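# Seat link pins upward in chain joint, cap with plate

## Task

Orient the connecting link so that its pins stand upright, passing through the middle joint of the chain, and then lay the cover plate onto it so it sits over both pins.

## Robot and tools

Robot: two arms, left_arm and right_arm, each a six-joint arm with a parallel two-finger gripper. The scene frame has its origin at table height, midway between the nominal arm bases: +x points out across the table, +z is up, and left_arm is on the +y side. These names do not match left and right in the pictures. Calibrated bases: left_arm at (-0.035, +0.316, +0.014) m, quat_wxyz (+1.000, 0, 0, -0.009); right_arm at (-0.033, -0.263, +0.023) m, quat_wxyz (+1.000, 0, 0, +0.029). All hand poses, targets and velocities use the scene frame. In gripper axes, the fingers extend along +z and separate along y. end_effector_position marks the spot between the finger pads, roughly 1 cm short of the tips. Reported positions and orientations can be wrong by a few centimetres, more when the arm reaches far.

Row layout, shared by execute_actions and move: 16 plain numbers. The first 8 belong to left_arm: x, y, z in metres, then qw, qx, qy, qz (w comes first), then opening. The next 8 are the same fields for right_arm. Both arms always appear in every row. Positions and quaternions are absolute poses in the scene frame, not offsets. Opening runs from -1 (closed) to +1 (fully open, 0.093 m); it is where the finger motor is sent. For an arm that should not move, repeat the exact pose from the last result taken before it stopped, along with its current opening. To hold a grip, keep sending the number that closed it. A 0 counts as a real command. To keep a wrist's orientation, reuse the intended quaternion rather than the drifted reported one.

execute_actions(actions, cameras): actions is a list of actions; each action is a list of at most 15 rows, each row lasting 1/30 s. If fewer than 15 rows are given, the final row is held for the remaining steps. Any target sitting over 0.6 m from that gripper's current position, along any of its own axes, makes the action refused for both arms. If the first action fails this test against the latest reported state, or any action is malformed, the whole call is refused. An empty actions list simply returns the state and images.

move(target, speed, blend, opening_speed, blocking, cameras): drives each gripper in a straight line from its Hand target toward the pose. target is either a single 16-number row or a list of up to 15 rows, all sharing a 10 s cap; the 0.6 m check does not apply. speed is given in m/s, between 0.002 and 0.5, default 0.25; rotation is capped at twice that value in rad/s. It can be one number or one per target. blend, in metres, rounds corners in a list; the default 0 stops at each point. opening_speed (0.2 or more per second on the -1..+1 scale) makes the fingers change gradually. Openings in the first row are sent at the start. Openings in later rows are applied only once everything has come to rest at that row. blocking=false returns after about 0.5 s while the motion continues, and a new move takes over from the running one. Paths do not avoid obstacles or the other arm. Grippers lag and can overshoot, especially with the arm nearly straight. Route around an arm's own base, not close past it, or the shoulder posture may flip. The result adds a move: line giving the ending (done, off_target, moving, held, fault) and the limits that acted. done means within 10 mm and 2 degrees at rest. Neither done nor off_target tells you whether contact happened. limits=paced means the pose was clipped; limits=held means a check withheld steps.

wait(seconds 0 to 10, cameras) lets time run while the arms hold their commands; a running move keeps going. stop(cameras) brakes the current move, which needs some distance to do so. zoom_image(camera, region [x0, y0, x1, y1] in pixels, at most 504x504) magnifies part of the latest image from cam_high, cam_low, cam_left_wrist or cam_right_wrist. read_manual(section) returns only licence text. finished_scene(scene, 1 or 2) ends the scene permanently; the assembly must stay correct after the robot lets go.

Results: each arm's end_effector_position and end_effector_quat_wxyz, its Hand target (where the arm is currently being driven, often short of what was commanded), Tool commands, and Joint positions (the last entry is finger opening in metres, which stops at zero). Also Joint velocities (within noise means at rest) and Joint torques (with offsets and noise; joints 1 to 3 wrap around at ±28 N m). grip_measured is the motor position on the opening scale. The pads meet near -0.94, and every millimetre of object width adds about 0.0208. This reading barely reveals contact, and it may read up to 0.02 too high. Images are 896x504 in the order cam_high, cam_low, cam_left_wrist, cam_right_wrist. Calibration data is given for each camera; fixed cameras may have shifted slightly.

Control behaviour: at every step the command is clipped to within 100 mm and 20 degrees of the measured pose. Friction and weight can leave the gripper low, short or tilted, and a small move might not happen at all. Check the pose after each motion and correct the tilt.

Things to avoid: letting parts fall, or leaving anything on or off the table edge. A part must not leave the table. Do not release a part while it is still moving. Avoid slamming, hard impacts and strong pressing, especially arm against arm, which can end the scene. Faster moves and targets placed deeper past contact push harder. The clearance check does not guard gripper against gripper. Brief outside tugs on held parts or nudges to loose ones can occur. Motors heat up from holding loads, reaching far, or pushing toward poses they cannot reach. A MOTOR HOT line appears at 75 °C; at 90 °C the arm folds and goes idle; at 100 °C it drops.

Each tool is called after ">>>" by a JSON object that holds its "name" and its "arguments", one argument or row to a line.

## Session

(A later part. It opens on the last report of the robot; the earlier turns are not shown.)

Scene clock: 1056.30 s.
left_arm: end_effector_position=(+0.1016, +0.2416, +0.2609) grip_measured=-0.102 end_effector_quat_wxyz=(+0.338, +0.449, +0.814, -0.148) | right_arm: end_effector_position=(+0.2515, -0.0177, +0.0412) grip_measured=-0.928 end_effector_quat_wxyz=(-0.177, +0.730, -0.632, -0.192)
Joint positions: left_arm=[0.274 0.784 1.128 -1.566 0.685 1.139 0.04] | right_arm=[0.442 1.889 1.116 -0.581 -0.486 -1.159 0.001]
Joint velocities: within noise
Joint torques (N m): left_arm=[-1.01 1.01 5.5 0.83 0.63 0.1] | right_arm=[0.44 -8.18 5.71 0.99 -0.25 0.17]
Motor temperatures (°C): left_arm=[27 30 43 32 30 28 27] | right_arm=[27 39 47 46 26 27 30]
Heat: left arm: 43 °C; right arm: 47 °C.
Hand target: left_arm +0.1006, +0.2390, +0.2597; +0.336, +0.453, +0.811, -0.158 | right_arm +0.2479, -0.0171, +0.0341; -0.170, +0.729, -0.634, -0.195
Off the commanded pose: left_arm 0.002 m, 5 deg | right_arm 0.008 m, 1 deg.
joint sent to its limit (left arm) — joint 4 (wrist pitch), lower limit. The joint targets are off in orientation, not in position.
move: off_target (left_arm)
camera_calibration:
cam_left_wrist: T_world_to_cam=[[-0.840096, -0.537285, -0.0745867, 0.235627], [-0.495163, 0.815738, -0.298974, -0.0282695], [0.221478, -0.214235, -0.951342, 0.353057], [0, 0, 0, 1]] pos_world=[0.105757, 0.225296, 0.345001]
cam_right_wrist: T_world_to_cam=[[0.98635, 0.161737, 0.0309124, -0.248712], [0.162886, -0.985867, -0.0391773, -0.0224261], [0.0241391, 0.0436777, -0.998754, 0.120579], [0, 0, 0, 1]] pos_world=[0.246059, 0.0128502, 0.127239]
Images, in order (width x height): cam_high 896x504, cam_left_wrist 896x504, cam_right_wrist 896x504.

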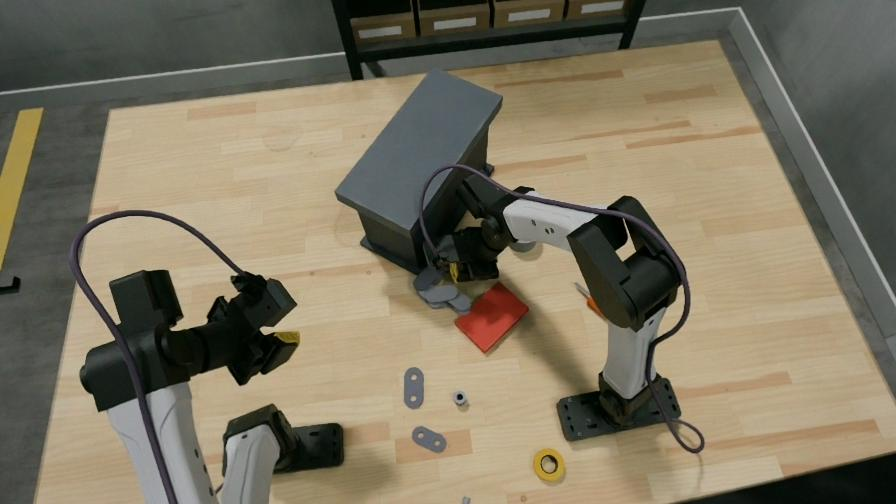

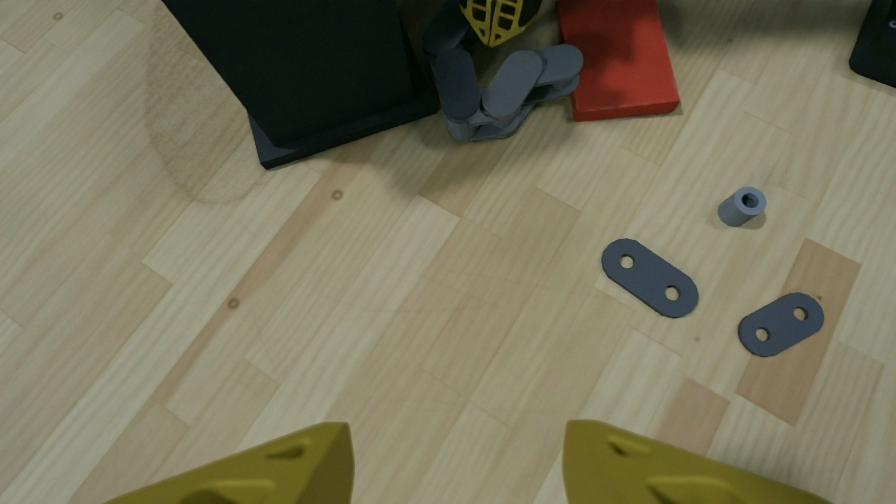

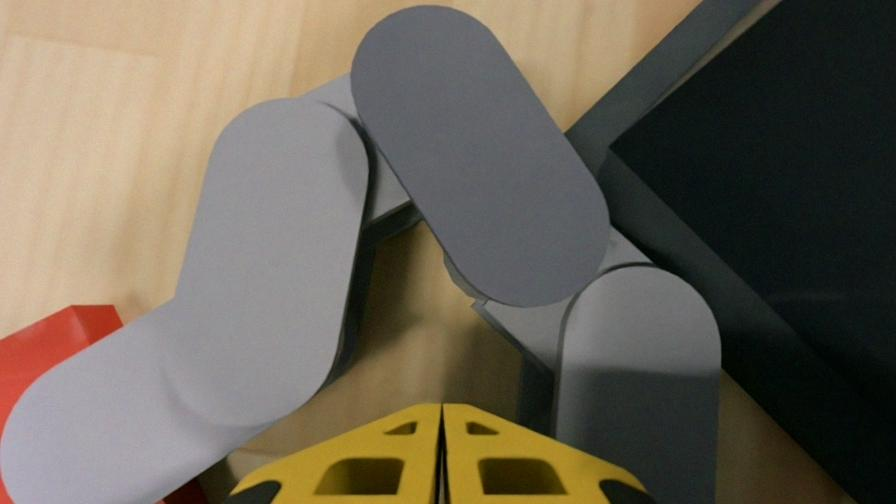

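>>> {"name": "move", "arguments": {
  "target": [0.10,0.24,0.26,0.3314,0.4619,0.8001,-0.1913,-0.1,0.2450,-0.013,0.021,0.1698,-0.7290,0.6337,0.1953,-0.93],
  "speed": 0.12,
  "cameras": ["cam_right_wrist","cam_left_wrist"]
}}

Scene clock: 1062.50 s.
left_arm: end_effector_position=(+0.1016, +0.2416, +0.2609) grip_measured=-0.102 end_effector_quat_wxyz=(+0.338, +0.449, +0.814, -0.148) | right_arm: end_effector_position=(+0.2494, -0.0131, +0.0289) grip_measured=-0.928 end_effector_quat_wxyz=(-0.179, +0.729, -0.632, -0.193)
Joint positions: left_arm=[0.274 0.784 1.128 -1.566 0.685 1.139 0.04] | right_arm=[0.456 1.912 1.089 -0.52 -0.486 -1.143 0.001]
Joint velocities: within noise
Joint torques (N m): left_arm=[-1.05 1.05 5.56 0.83 0.62 0.08] | right_arm=[0.54 -8.09 5.42 0.96 -0.28 0.2]
Motor temperatures (°C): left_arm=[27 30 42 32 30 28 27] | right_arm=[27 39 47 45 26 27 30]
Heat: left arm: 42 °C; right arm: 47 °C.
Hand target: left_arm +0.1006, +0.2390, +0.2597; +0.336, +0.453, +0.811, -0.158 | right_arm +0.2449, -0.0131, +0.0212; -0.170, +0.729, -0.634, -0.195
Off the commanded pose: left_arm 0.002 m, 5 deg | right_arm 0.009 m, 1 deg.
joint sent to its limit (left arm) — joint 4 (wrist pitch), lower limit. The joint targets are off in orientation, not in position.
move: off_target (left_arm)
camera_calibration:
cam_left_wrist: T_world_to_cam=[[-0.840096, -0.537285, -0.0745867, 0.235627], [-0.495163, 0.815738, -0.298974, -0.0282695], [0.221478, -0.214235, -0.951342, 0.353057], [0, 0, 0, 1]] pos_world=[0.105757, 0.225296, 0.345001]
cam_right_wrist: T_world_to_cam=[[0.986382, 0.161189, 0.0326763, -0.247087], [0.162518, -0.985759, -0.0432016, -0.0177946], [0.0252473, 0.0479238, -0.998532, 0.107946], [0, 0, 0, 1]] pos_world=[0.243889, 0.0171134, 0.115092]
Images, in order (width x height): cam_left_wrist 896x504, cam_right_wrist 896x504.

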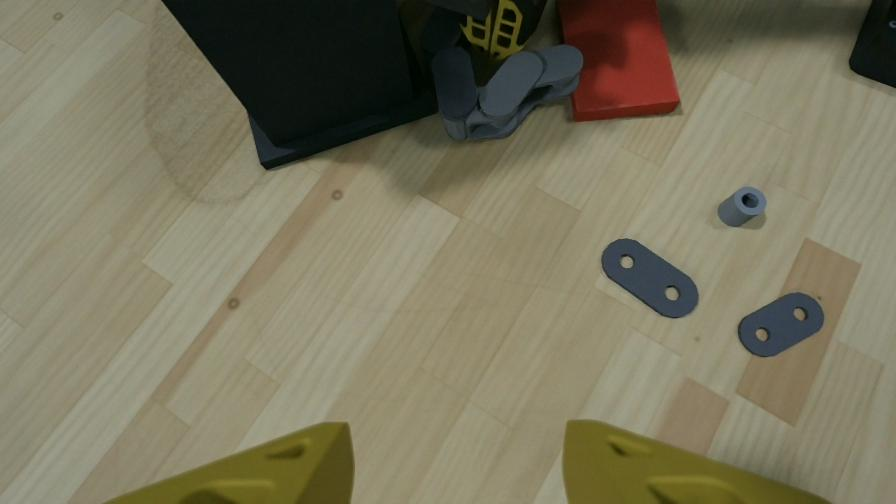

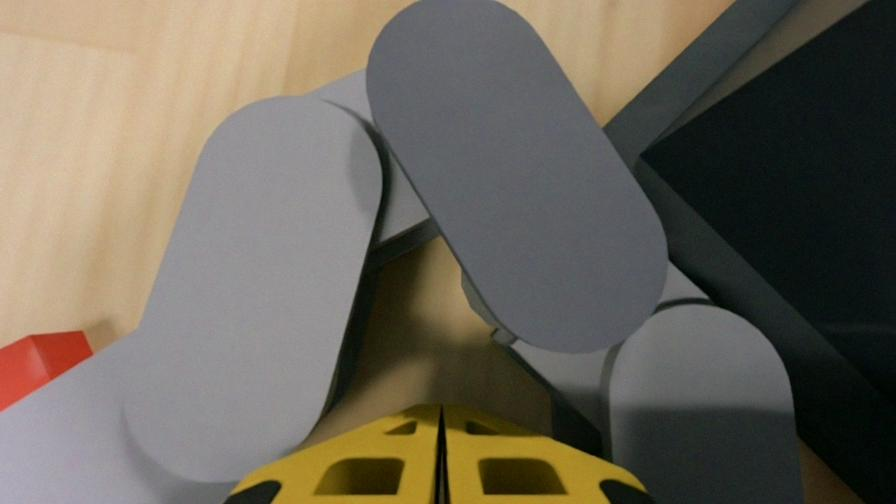

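>>> {"name": "move", "arguments": {
  "target": [0.10,0.24,0.26,0.3314,0.4619,0.8001,-0.1913,-0.1,0.1850,0.030,0.023,0.1698,-0.7290,0.6337,0.1953,-0.93],
  "speed": 0.08
}}

Scene clock: 1070.47 s.
left_arm: end_effector_position=(+0.1016, +0.2416, +0.2609) grip_measured=-0.102 end_effector_quat_wxyz=(+0.338, +0.449, +0.814, -0.148) | right_arm: end_effector_position=(+0.1857, +0.0251, +0.0163) grip_measured=-0.928 end_effector_quat_wxyz=(-0.155, +0.727, -0.640, -0.197)
Joint positions: left_arm=[0.274 0.784 1.128 -1.566 0.685 1.139 0.04] | right_arm=[0.669 1.854 0.951 -0.39 -0.427 -0.91 0.001]
Joint velocities: within noise
Joint torques (N m): left_arm=[-0.96 1.01 5.52 0.84 0.63 0.08] | right_arm=[1.1 -11.02 5.46 1.22 -0.22 0.2]
Motor temperatures (°C): left_arm=[27 30 42 32 30 28 27] | right_arm=[27 39 47 45 26 27 30]
Heat: left arm: 42 °C; right arm: 47 °C.
Hand target: left_arm +0.1006, +0.2390, +0.2597; +0.336, +0.453, +0.811, -0.158 | right_arm +0.1849, +0.0300, +0.0230; -0.170, +0.729, -0.634, -0.196
Off the commanded pose: left_arm 0.002 m, 5 deg | right_arm 0.008 m, 2 deg.
joint sent to its limit (left arm) — joint 4 (wrist pitch), lower limit. The joint targets are off in orientation, not in position.
move: off_target (left_arm)
camera_calibration:
cam_left_wrist: T_world_to_cam=[[-0.840096, -0.537285, -0.0745867, 0.235627], [-0.495163, 0.815738, -0.298974, -0.0282695], [0.221478, -0.214235, -0.951342, 0.353057], [0, 0, 0, 1]] pos_world=[0.105757, 0.225296, 0.345001]
cam_right_wrist: T_world_to_cam=[[0.987479, 0.157345, -0.0112662, -0.189339], [0.157141, -0.987427, -0.0171596, 0.0303207], [-0.0138245, 0.0151744, -0.999789, 0.103237], [0, 0, 0, 1]] pos_world=[0.183631, 0.0581646, 0.101602]

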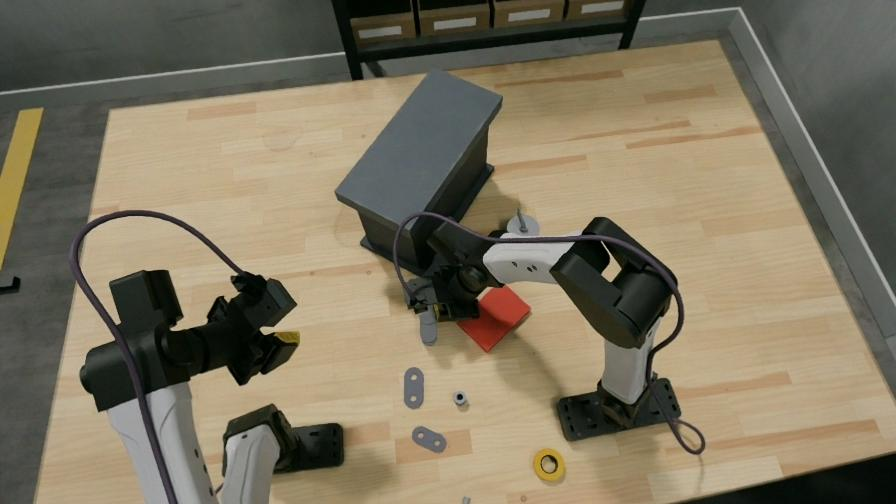

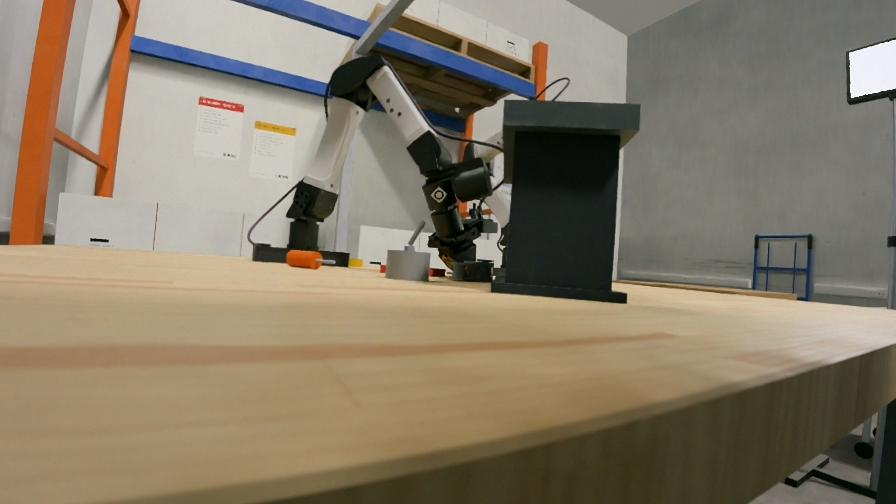

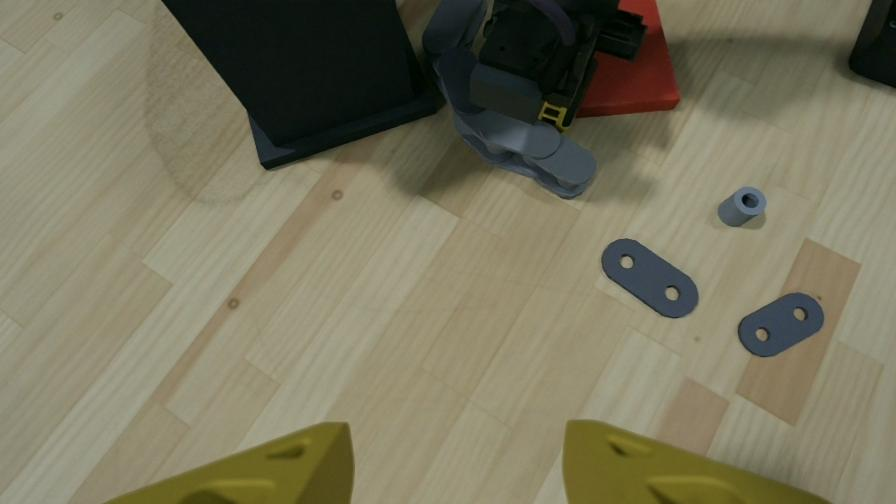

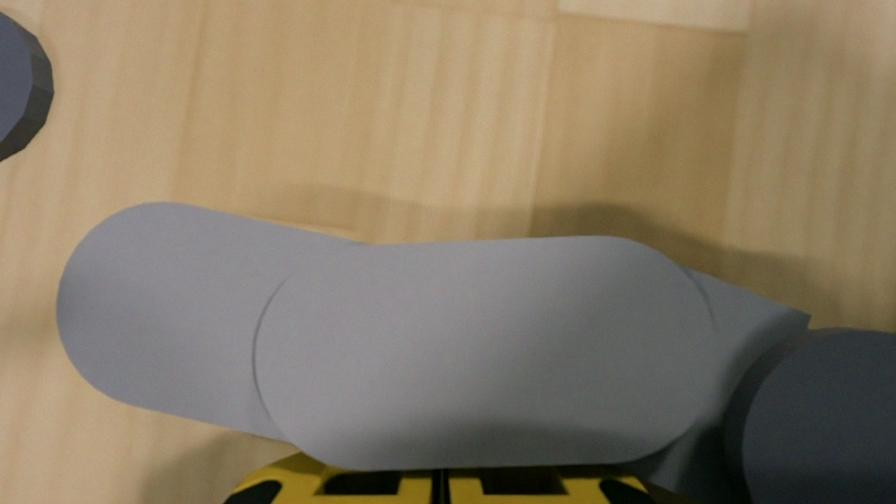

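>>> {"name": "move", "arguments": {
  "target": [
    [0.10,0.20,0.22,0.3314,0.4619,0.8001,-0.1913,0.1,0.1850,0.015,0.09,0.1698,-0.7290,0.6337,0.1953,-0.93],
    [0.11,0.09,0.16,0.2588,-0.0420,0.9650,0.0113,0.1,0.22,-0.12,0.20,0.3130,-0.5930,0.6560,0.3460,-0.6]
  ],
  "blend": [0.02,0],
  "speed": 0.2
}}

Scene clock: 1094.27 s.
left_arm: end_effector_position=(+0.1085, +0.0944, +0.1533) grip_measured=+0.098 end_effector_quat_wxyz=(+0.251, -0.040, +0.967, +0.017) | right_arm: end_effector_position=(+0.2149, -0.1193, +0.1954) grip_measured=-0.602 end_effector_quat_wxyz=(+0.307, -0.593, +0.658, +0.347)
Joint positions: left_arm=[-1.29 1.42 1.123 -1.188 -0.502 -1.367 0.05] | right_arm=[-0.036 1.487 1.112 -1.175 -0.963 -1.433 0.016]
Joint velocities: within noise
Joint torques (N m): left_arm=[-1.06 -4.14 8.92 0.37 -0.37 -0.08] | right_arm=[-0.77 -5.2 9.54 0.22 -0.53 0.07]
Motor temperatures (°C): left_arm=[27 30 43 32 30 28 27] | right_arm=[27 43 46 44 26 27 30]
Heat: left arm: 43 °C; right arm: 46 °C.
Hand target: left_arm +0.1100, +0.0901, +0.1599; +0.259, -0.042, +0.965, +0.011 | right_arm +0.2199, -0.1200, +0.1999; +0.313, -0.593, +0.656, +0.346
Off the commanded pose: left_arm 0.008 m, 1 deg | right_arm 0.007 m, 1 deg.
move: done
camera_calibration:
cam_left_wrist: T_world_to_cam=[[0.0646903, -0.997701, -0.0202147, 0.0912827], [-0.996199, -0.0633823, -0.0597511, 0.163775], [0.0583325, 0.0240032, -0.998009, 0.219897], [0, 0, 0, 1]] pos_world=[0.14442, 0.096175, 0.231091]
cam_right_wrist: T_world_to_cam=[[0.996861, -0.041587, -0.0673691, -0.208237], [-0.0677808, -0.888023, -0.454776, 0.0319183], [-0.0409125, 0.457915, -0.888054, 0.32166], [0, 0, 0, 1]] pos_world=[0.222907, -0.127609, 0.286139]

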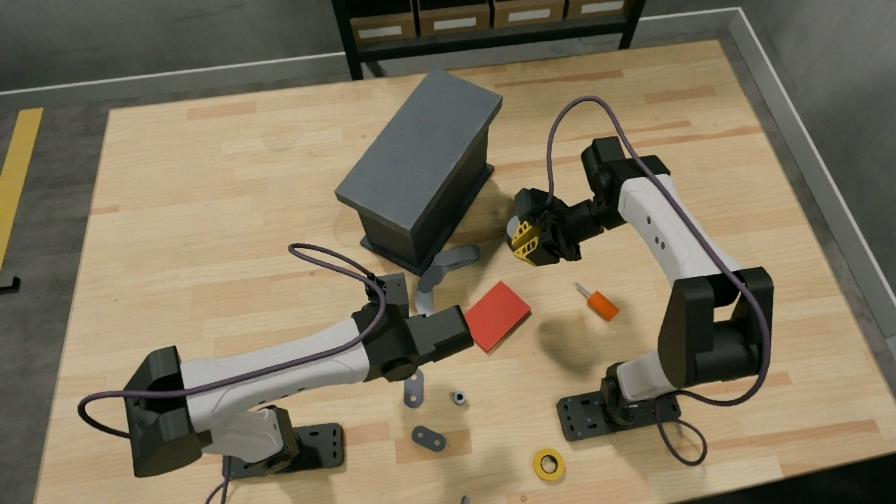

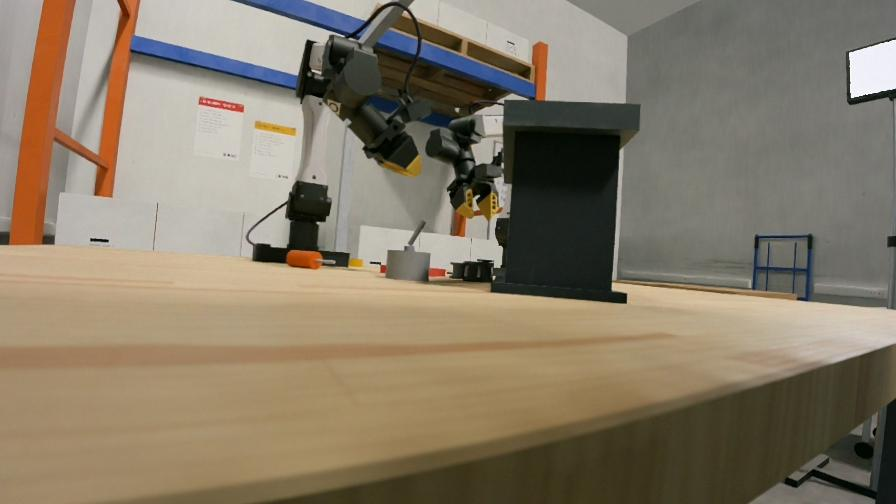

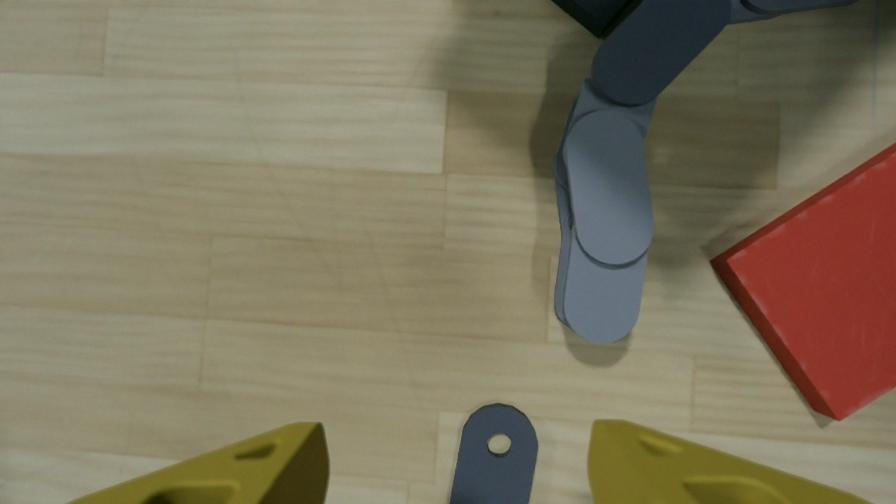

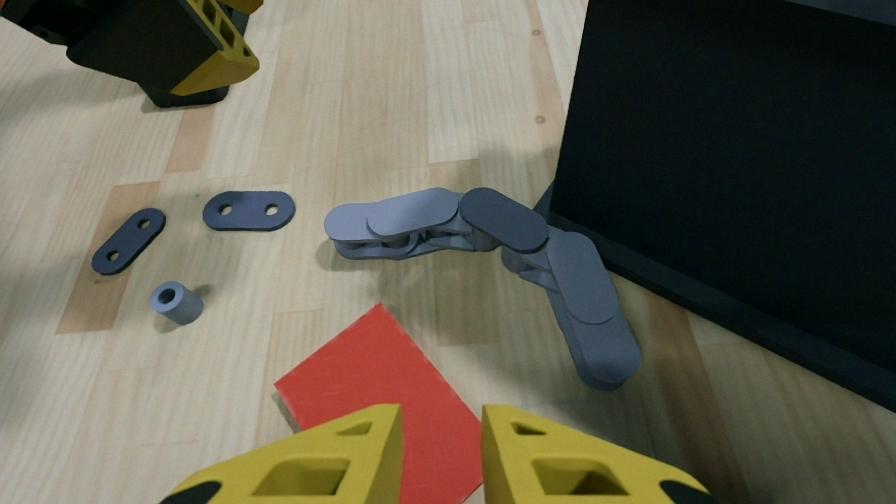

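>>> {"name": "move", "arguments": {
  "target": [0.162,0.034,0.072,0.2576,-0.0925,0.9615,0.0248,0.0,0.22,-0.12,0.20,0.3130,-0.5930,0.6560,0.3460,-0.6],
  "speed": 0.15,
  "cameras": ["cam_left_wrist","cam_right_wrist"]
}}

Scene clock: 1108.33 s.
left_arm: end_effector_position=(+0.1553, +0.0414, +0.0664) grip_measured=+0.002 end_effector_quat_wxyz=(+0.248, -0.085, +0.964, +0.037) | right_arm: end_effector_position=(+0.2147, -0.1192, +0.1954) grip_measured=-0.602 end_effector_quat_wxyz=(+0.307, -0.593, +0.658, +0.347)
Joint positions: left_arm=[-1.192 1.785 1.147 -0.863 -0.503 -1.368 0.045] | right_arm=[-0.036 1.487 1.112 -1.175 -0.964 -1.433 0.016]
Joint velocities: within noise
Joint torques (N m): left_arm=[0.2 -6.71 8.16 0.48 -0.34 -0.01] | right_arm=[-0.7 -5.08 9.48 0.2 -0.57 0.01]
Motor temperatures (°C): left_arm=[27 30 44 30 30 28 27] | right_arm=[27 40 48 43 26 27 30]
Heat: left arm: 44 °C; right arm: 48 °C.
Hand target: left_arm +0.1618, +0.0343, +0.0721; +0.258, -0.093, +0.961, +0.025 | right_arm +0.2199, -0.1200, +0.1999; +0.313, -0.593, +0.656, +0.346
Off the commanded pose: left_arm 0.011 m, 2 deg | right_arm 0.007 m, 1 deg.
move: off_target (left_arm)
camera_calibration:
cam_left_wrist: T_world_to_cam=[[0.16194, -0.986118, -0.0367036, 0.0191277], [-0.985487, -0.159694, -0.0575512, 0.204007], [0.050891, 0.0454908, -0.997668, 0.132016], [0, 0, 0, 1]] pos_world=[0.19123, 0.0454354, 0.144151]
cam_right_wrist: T_world_to_cam=[[0.996839, -0.0413373, -0.0678411, -0.207974], [-0.0677889, -0.887872, -0.45507, 0.0320394], [-0.0414228, 0.458231, -0.887868, 0.321795], [0, 0, 0, 1]] pos_world=[0.222819, -0.127606, 0.286182]
Images, in order (width x height): cam_left_wrist 896x504, cam_right_wrist 896x504.

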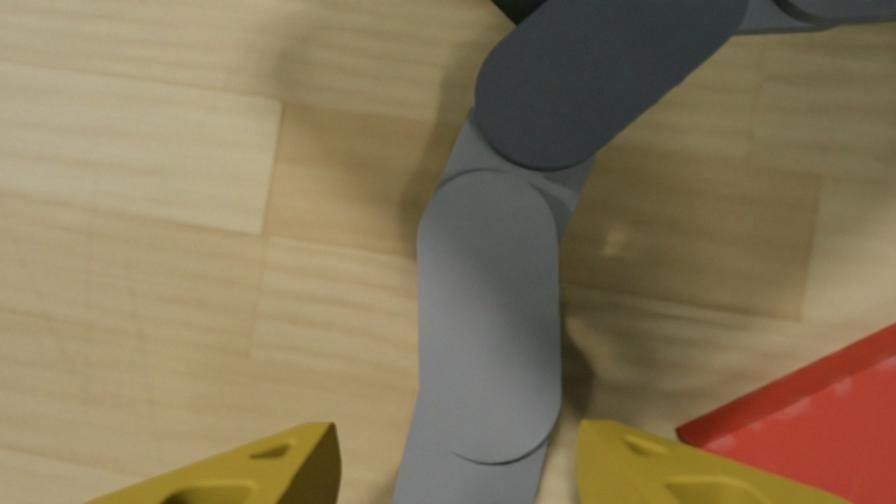

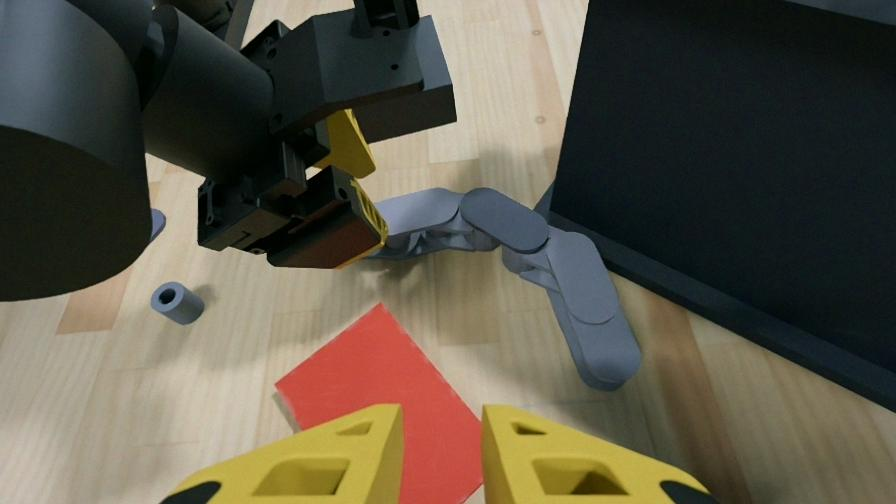

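>>> {"name": "move", "arguments": {
  "target": [
    [0.165,0.026,0.062,0.2576,-0.0925,0.9615,0.0248,0.0,0.22,-0.12,0.20,0.3130,-0.5930,0.6560,0.3460,-0.6],
    [0.178,0.028,0.040,0.2576,-0.0925,0.9615,0.0248,0.0,0.22,-0.12,0.20,0.3130,-0.5930,0.6560,0.3460,-0.6]
  ],
  "speed": 0.1,
  "blend": [0.005,0],
  "cameras": ["cam_left_wrist","cam_right_wrist"]
}}

Scene clock: 1117.90 s.
left_arm: end_effector_position=(+0.1742, +0.0310, +0.0415) grip_measured=+0.002 end_effector_quat_wxyz=(+0.251, -0.093, +0.963, +0.031) | right_arm: end_effector_position=(+0.2147, -0.1192, +0.1954) grip_measured=-0.602 end_effector_quat_wxyz=(+0.307, -0.593, +0.658, +0.347)
Joint positions: left_arm=[-1.152 1.872 1.147 -0.744 -0.503 -1.335 0.045] | right_arm=[-0.036 1.487 1.112 -1.175 -0.964 -1.433 0.016]
Joint velocities: within noise
Joint torques (N m): left_arm=[-0.05 -7.2 5.6 0.73 -0.31 0.11] | right_arm=[-0.81 -4.92 9.44 0.18 -0.58 0.04]
Motor temperatures (°C): left_arm=[27 31 46 30 30 28 27] | right_arm=[27 38 49 42 26 27 30]
Heat: left arm: 46 °C; right arm: 49 °C.
Hand target: left_arm +0.1780, +0.0281, +0.0401; +0.258, -0.093, +0.961, +0.025 | right_arm +0.2199, -0.1200, +0.1999; +0.313, -0.593, +0.656, +0.346
Off the commanded pose: left_arm 0.005 m, 1 deg | right_arm 0.007 m, 1 deg.
move: done
camera_calibration:
cam_left_wrist: T_world_to_cam=[[0.174508, -0.984436, -0.0207983, 0.00193306], [-0.982893, -0.172893, -0.0634803, 0.219717], [0.0588965, 0.0315204, -0.997766, 0.105733], [0, 0, 0, 1]] pos_world=[0.209394, 0.0365579, 0.119484]
cam_right_wrist: T_world_to_cam=[[0.996839, -0.0413373, -0.0678411, -0.207974], [-0.0677889, -0.887872, -0.45507, 0.0320394], [-0.0414228, 0.458231, -0.887868, 0.321795], [0, 0, 0, 1]] pos_world=[0.222819, -0.127606, 0.286182]
Images, in order (width x height): cam_left_wrist 896x504, cam_right_wrist 896x504.

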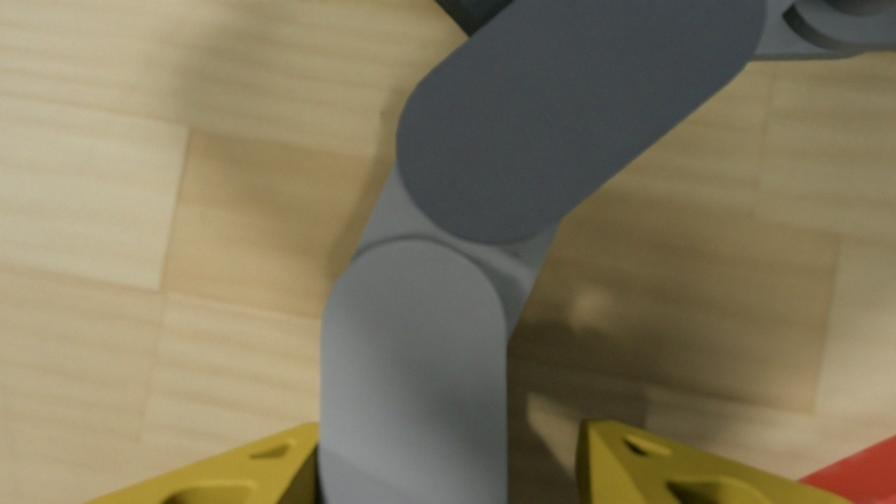

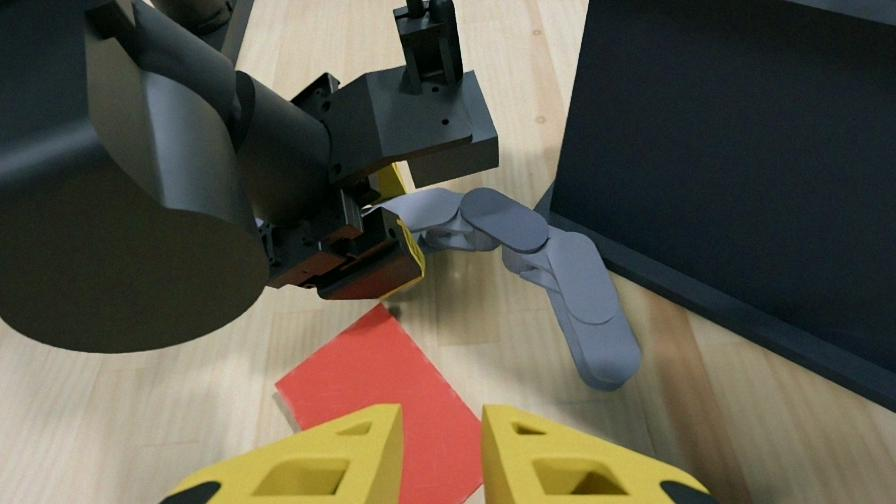

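>>> {"name": "move", "arguments": {
  "target": [0.178,0.0395,0.040,0.2576,-0.0925,0.9615,0.0248,0.0,0.22,-0.12,0.20,0.3130,-0.5930,0.6560,0.3460,-0.6],
  "speed": 0.1,
  "cameras": ["cam_left_wrist"]
}}

Scene clock: 1124.60 s.
left_arm: end_effector_position=(+0.1741, +0.0407, +0.0318) grip_measured=+0.002 end_effector_quat_wxyz=(+0.250, -0.090, +0.963, +0.037) | right_arm: end_effector_position=(+0.2147, -0.1192, +0.1954) grip_measured=-0.602 end_effector_quat_wxyz=(+0.307, -0.593, +0.658, +0.347)
Joint positions: left_arm=[-1.141 1.868 1.098 -0.705 -0.503 -1.319 0.045] | right_arm=[-0.036 1.487 1.112 -1.175 -0.964 -1.433 0.016]
Joint velocities: within noise
Joint torques (N m): left_arm=[0.29 -9.69 5.34 0.55 -0.3 0.11] | right_arm=[-0.72 -4.93 9.58 0.19 -0.54 0.1]
Motor temperatures (°C): left_arm=[27 33 45 30 30 28 27] | right_arm=[27 37 50 41 26 27 30]
Heat: left arm: 45 °C; right arm: 50 °C.
Hand target: left_arm +0.1780, +0.0395, +0.0400; +0.258, -0.093, +0.961, +0.025 | right_arm +0.2199, -0.1200, +0.1999; +0.313, -0.593, +0.656, +0.346
Off the commanded pose: left_arm 0.009 m, 2 deg | right_arm 0.007 m, 1 deg.
move: done
camera_calibration:
cam_left_wrist: T_world_to_cam=[[0.171193, -0.984611, -0.0351179, 0.012391], [-0.983722, -0.168845, -0.0615085, 0.220597], [0.0546325, 0.045076, -0.997489, 0.0959268], [0, 0, 0, 1]] pos_world=[0.209644, 0.0451229, 0.10969]
Images, in order (width x height): cam_left_wrist 896x504.

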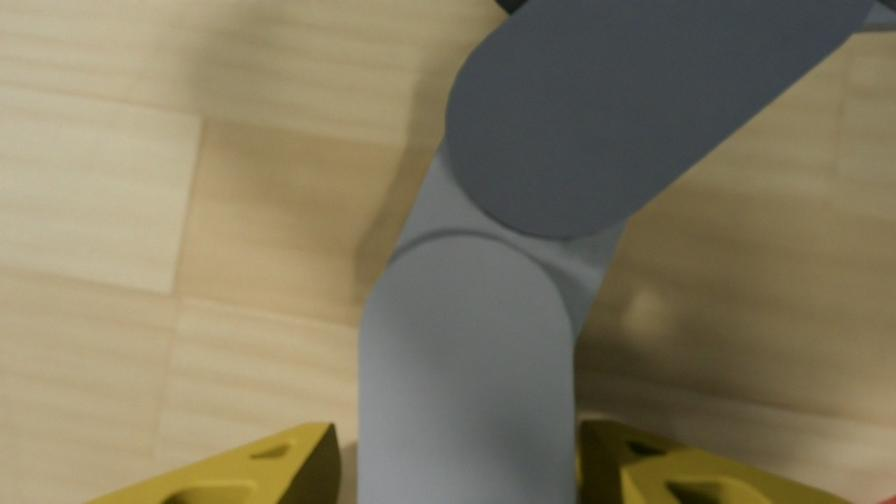

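>>> {"name": "move", "arguments": {
  "target": [0.178,0.0395,0.036,0.2576,-0.0925,0.9615,0.0248,-0.55,0.22,-0.12,0.20,0.3130,-0.5930,0.6560,0.3460,-0.6],
  "speed": 0.1,
  "opening_speed": 0.8,
  "cameras": ["cam_left_wrist","cam_right_wrist"]
}}

Scene clock: 1130.97 s.
left_arm: end_effector_position=(+0.1748, +0.0392, +0.0311) grip_measured=-0.475 end_effector_quat_wxyz=(+0.252, -0.091, +0.963, +0.033) | right_arm: end_effector_position=(+0.2147, -0.1192, +0.1954) grip_measured=-0.602 end_effector_quat_wxyz=(+0.307, -0.593, +0.658, +0.347)
Joint positions: left_arm=[-1.141 1.868 1.093 -0.69 -0.503 -1.319 0.022] | right_arm=[-0.036 1.487 1.112 -1.175 -0.964 -1.433 0.016]
Joint velocities: within noise
Joint torques (N m): left_arm=[0.34 -9.06 4.98 0.6 -0.29 0.09] | right_arm=[-0.81 -5.01 9.55 0.21 -0.56 0.04]
Motor temperatures (°C): left_arm=[27 35 45 30 30 28 27] | right_arm=[27 37 50 41 26 27 30]
Heat: left arm: 45 °C; right arm: 50 °C.
Hand target: left_arm +0.1780, +0.0395, +0.0360; +0.258, -0.093, +0.961, +0.025 | right_arm +0.2199, -0.1200, +0.1999; +0.313, -0.593, +0.656, +0.346
Off the commanded pose: left_arm 0.006 m, 1 deg | right_arm 0.007 m, 1 deg.
move: done
camera_calibration:
cam_left_wrist: T_world_to_cam=[[0.171038, -0.984937, -0.0253963, 0.0104844], [-0.983492, -0.169128, -0.0643336, 0.221068], [0.0590693, 0.0359806, -0.997605, 0.0948067], [0, 0, 0, 1]] pos_world=[0.210025, 0.0443041, 0.109068]
cam_right_wrist: T_world_to_cam=[[0.996839, -0.0413373, -0.0678411, -0.207974], [-0.0677889, -0.887872, -0.45507, 0.0320394], [-0.0414228, 0.458231, -0.887868, 0.321795], [0, 0, 0, 1]] pos_world=[0.222819, -0.127606, 0.286182]
Images, in order (width x height): cam_left_wrist 896x504, cam_right_wrist 896x504.

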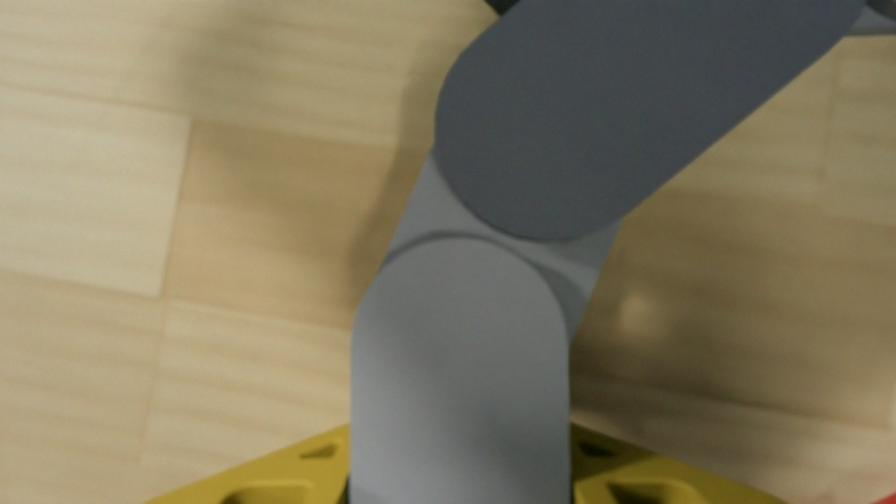

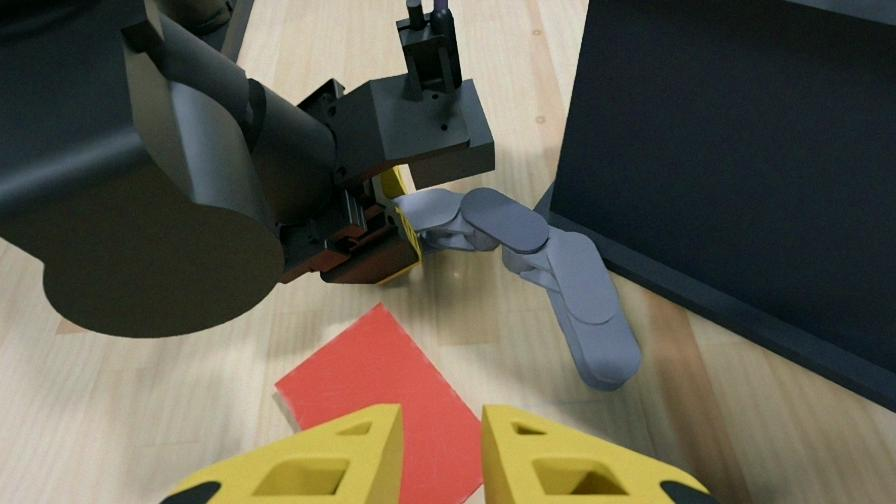

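>>> {"name": "move", "arguments": {
  "target": [0.116,0.055,0.037,0.2576,-0.0925,0.9615,0.0248,-0.55,0.22,-0.12,0.20,0.3130,-0.5930,0.6560,0.3460,-0.6],
  "speed": 0.08
}}

Scene clock: 1141.30 s.
left_arm: end_effector_position=(+0.1190, +0.0489, +0.0298) grip_measured=-0.475 end_effector_quat_wxyz=(+0.256, -0.092, +0.962, +0.021) | right_arm: end_effector_position=(+0.2147, -0.1192, +0.1954) grip_measured=-0.602 end_effector_quat_wxyz=(+0.307, -0.593, +0.658, +0.347)
Joint positions: left_arm=[-1.304 1.781 0.973 -0.721 -0.518 -1.501 0.022] | right_arm=[-0.036 1.487 1.112 -1.175 -0.964 -1.433 0.016]
Joint velocities: within noise
Joint torques (N m): left_arm=[-1.03 -8.96 5.05 0.04 -0.29 -0.09] | right_arm=[-0.83 -5.05 9.52 0.23 -0.59 0.03]
Motor temperatures (°C): left_arm=[27 37 45 29 30 28 27] | right_arm=[27 36 51 40 26 27 29]
Heat: left arm: 45 °C; right arm: 51 °C.
Hand target: left_arm +0.1162, +0.0548, +0.0366; +0.258, -0.093, +0.962, +0.025 | right_arm +0.2199, -0.1200, +0.1999; +0.313, -0.593, +0.656, +0.346
Off the commanded pose: left_arm 0.010 m, 1 deg | right_arm 0.007 m, 1 deg.
move: done
camera_calibration:
cam_left_wrist: T_world_to_cam=[[0.167338, -0.985899, -0.00125327, 0.0293164], [-0.983424, -0.166828, -0.0710327, 0.167821], [0.069822, 0.013119, -0.997473, 0.0962843], [0, 0, 0, 1]] pos_world=[0.153411, 0.055637, 0.107998]
cam_right_wrist: T_world_to_cam=[[0.996839, -0.0413373, -0.0678411, -0.207974], [-0.0677889, -0.887872, -0.45507, 0.0320394], [-0.0414228, 0.458231, -0.887868, 0.321795], [0, 0, 0, 1]] pos_world=[0.222819, -0.127606, 0.286182]

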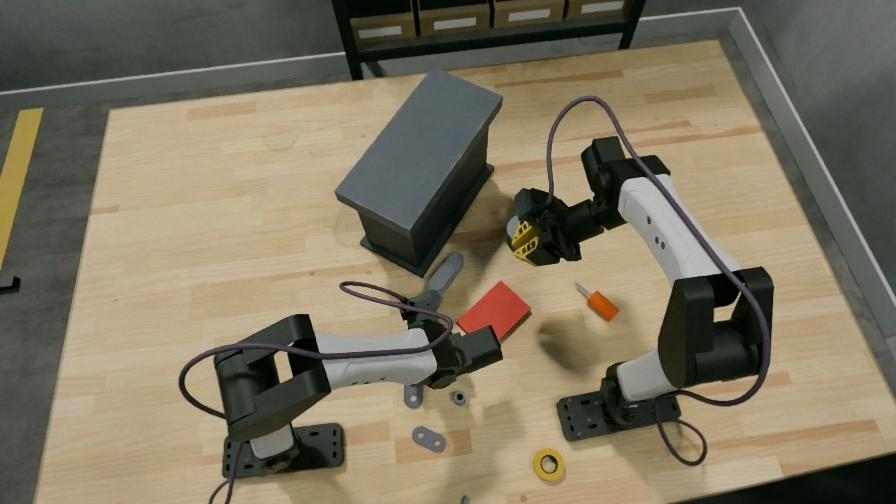

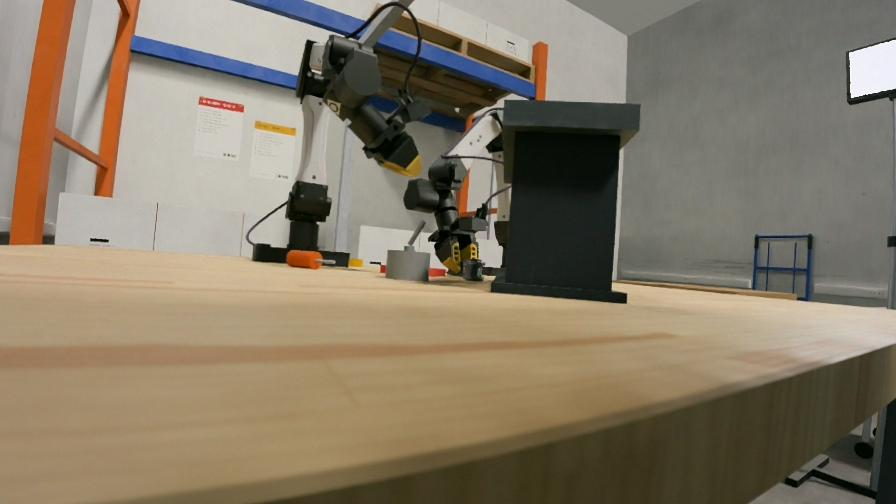

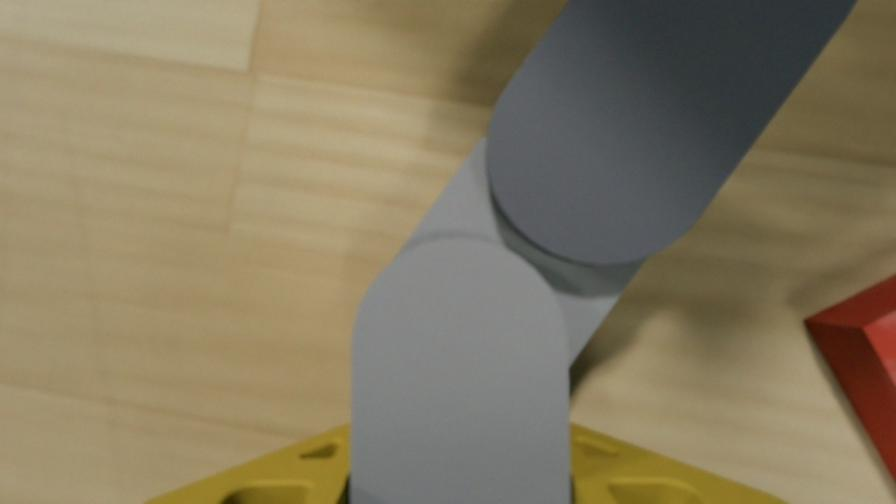

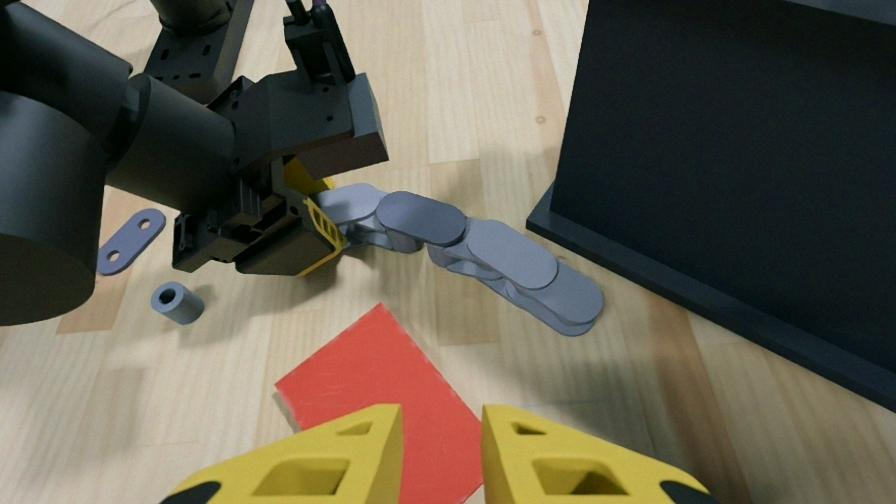

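>>> {"name": "zoom_image", "arguments": {
  "camera": "cam_right_wrist",
  "region": [280, 150, 620, 350]
}}

>>> {"name": "zoom_image", "arguments": {
  "camera": "cam_high",
  "region": [380, 220, 500, 340]
}}

Scaled by 1.482 from the camera's 896x504 image, which has a finer 1280x720 frame.

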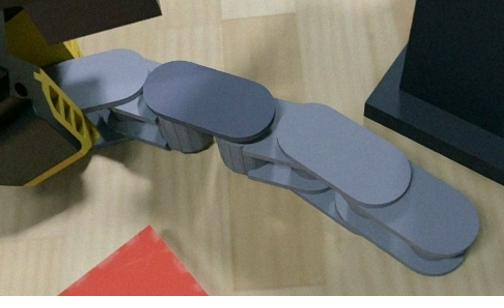

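Scaled by 4.200 from the camera's 896x504 image, which has a finer 1280x720 frame.

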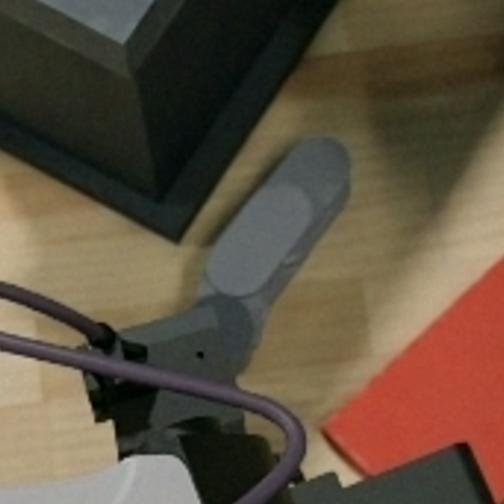

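>>> {"name": "move", "arguments": {
  "target": [0.086,0.050,0.037,0.2576,-0.0925,0.9615,0.0248,-0.55,0.22,-0.12,0.20,0.3130,-0.5930,0.6560,0.3460,-0.6],
  "speed": 0.08,
  "cameras": ["cam_right_wrist","cam_left_wrist"]
}}

Scene clock: 1200.37 s.
left_arm: end_effector_position=(+0.0867, +0.0494, +0.0294) grip_measured=-0.475 end_effector_quat_wxyz=(+0.253, -0.091, +0.963, +0.026) | right_arm: end_effector_position=(+0.2147, -0.1192, +0.1954) grip_measured=-0.602 end_effector_quat_wxyz=(+0.307, -0.593, +0.658, +0.347)
Joint positions: left_arm=[-1.411 1.781 0.973 -0.792 -0.514 -1.625 0.022] | right_arm=[-0.036 1.487 1.112 -1.175 -0.964 -1.433 0.016]
Joint velocities: within noise
Joint torques (N m): left_arm=[-1.01 -7.83 6.38 -0.04 -0.33 -0.05] | right_arm=[-0.83 -5.07 9.47 0.21 -0.6 0.08]
Motor temperatures (°C): left_arm=[27 38 42 28 30 28 29] | right_arm=[27 35 52 37 27 27 29]
Heat: left arm: 42 °C; right arm: 52 °C.
Hand target: left_arm +0.0860, +0.0499, +0.0368; +0.257, -0.092, +0.962, +0.025 | right_arm +0.2199, -0.1200, +0.1999; +0.313, -0.593, +0.656, +0.346
Off the commanded pose: left_arm 0.008 m, 1 deg | right_arm 0.007 m, 1 deg.
move: done
camera_calibration:
cam_left_wrist: T_world_to_cam=[[0.167529, -0.985803, -0.0112417, 0.0354855], [-0.983795, -0.166428, -0.0667008, 0.13601], [0.0638829, 0.0222339, -0.99771, 0.0982269], [0, 0, 0, 1]] pos_world=[0.121587, 0.0554337, 0.107473]
cam_right_wrist: T_world_to_cam=[[0.996839, -0.0413373, -0.0678411, -0.207974], [-0.0677889, -0.887872, -0.45507, 0.0320394], [-0.0414228, 0.458231, -0.887868, 0.321795], [0, 0, 0, 1]] pos_world=[0.222819, -0.127606, 0.286182]
Images, in order (width x height): cam_left_wrist 896x504, cam_right_wrist 896x504.

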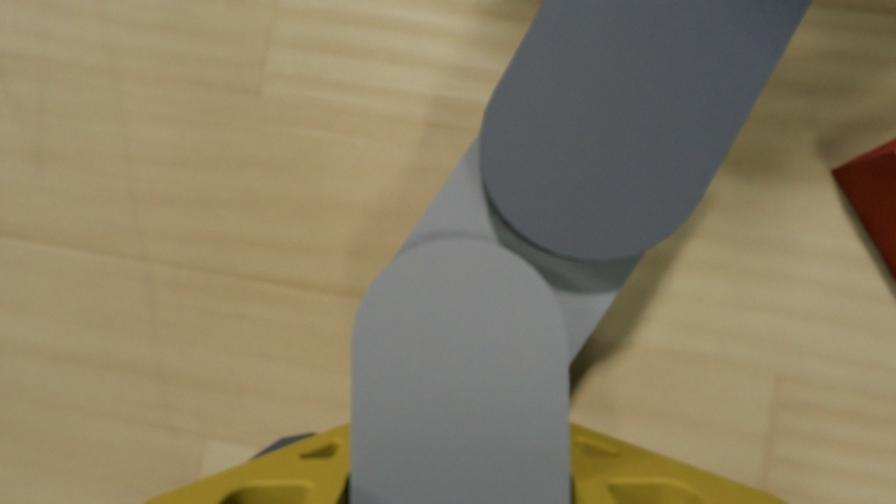

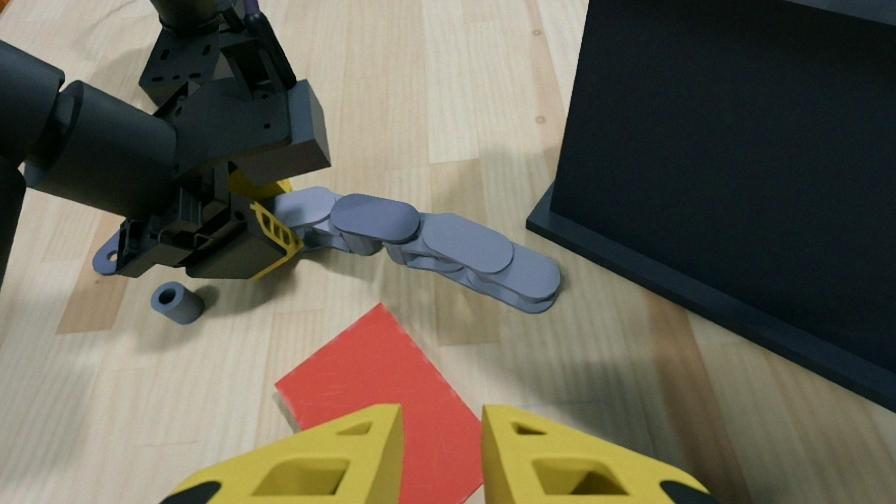

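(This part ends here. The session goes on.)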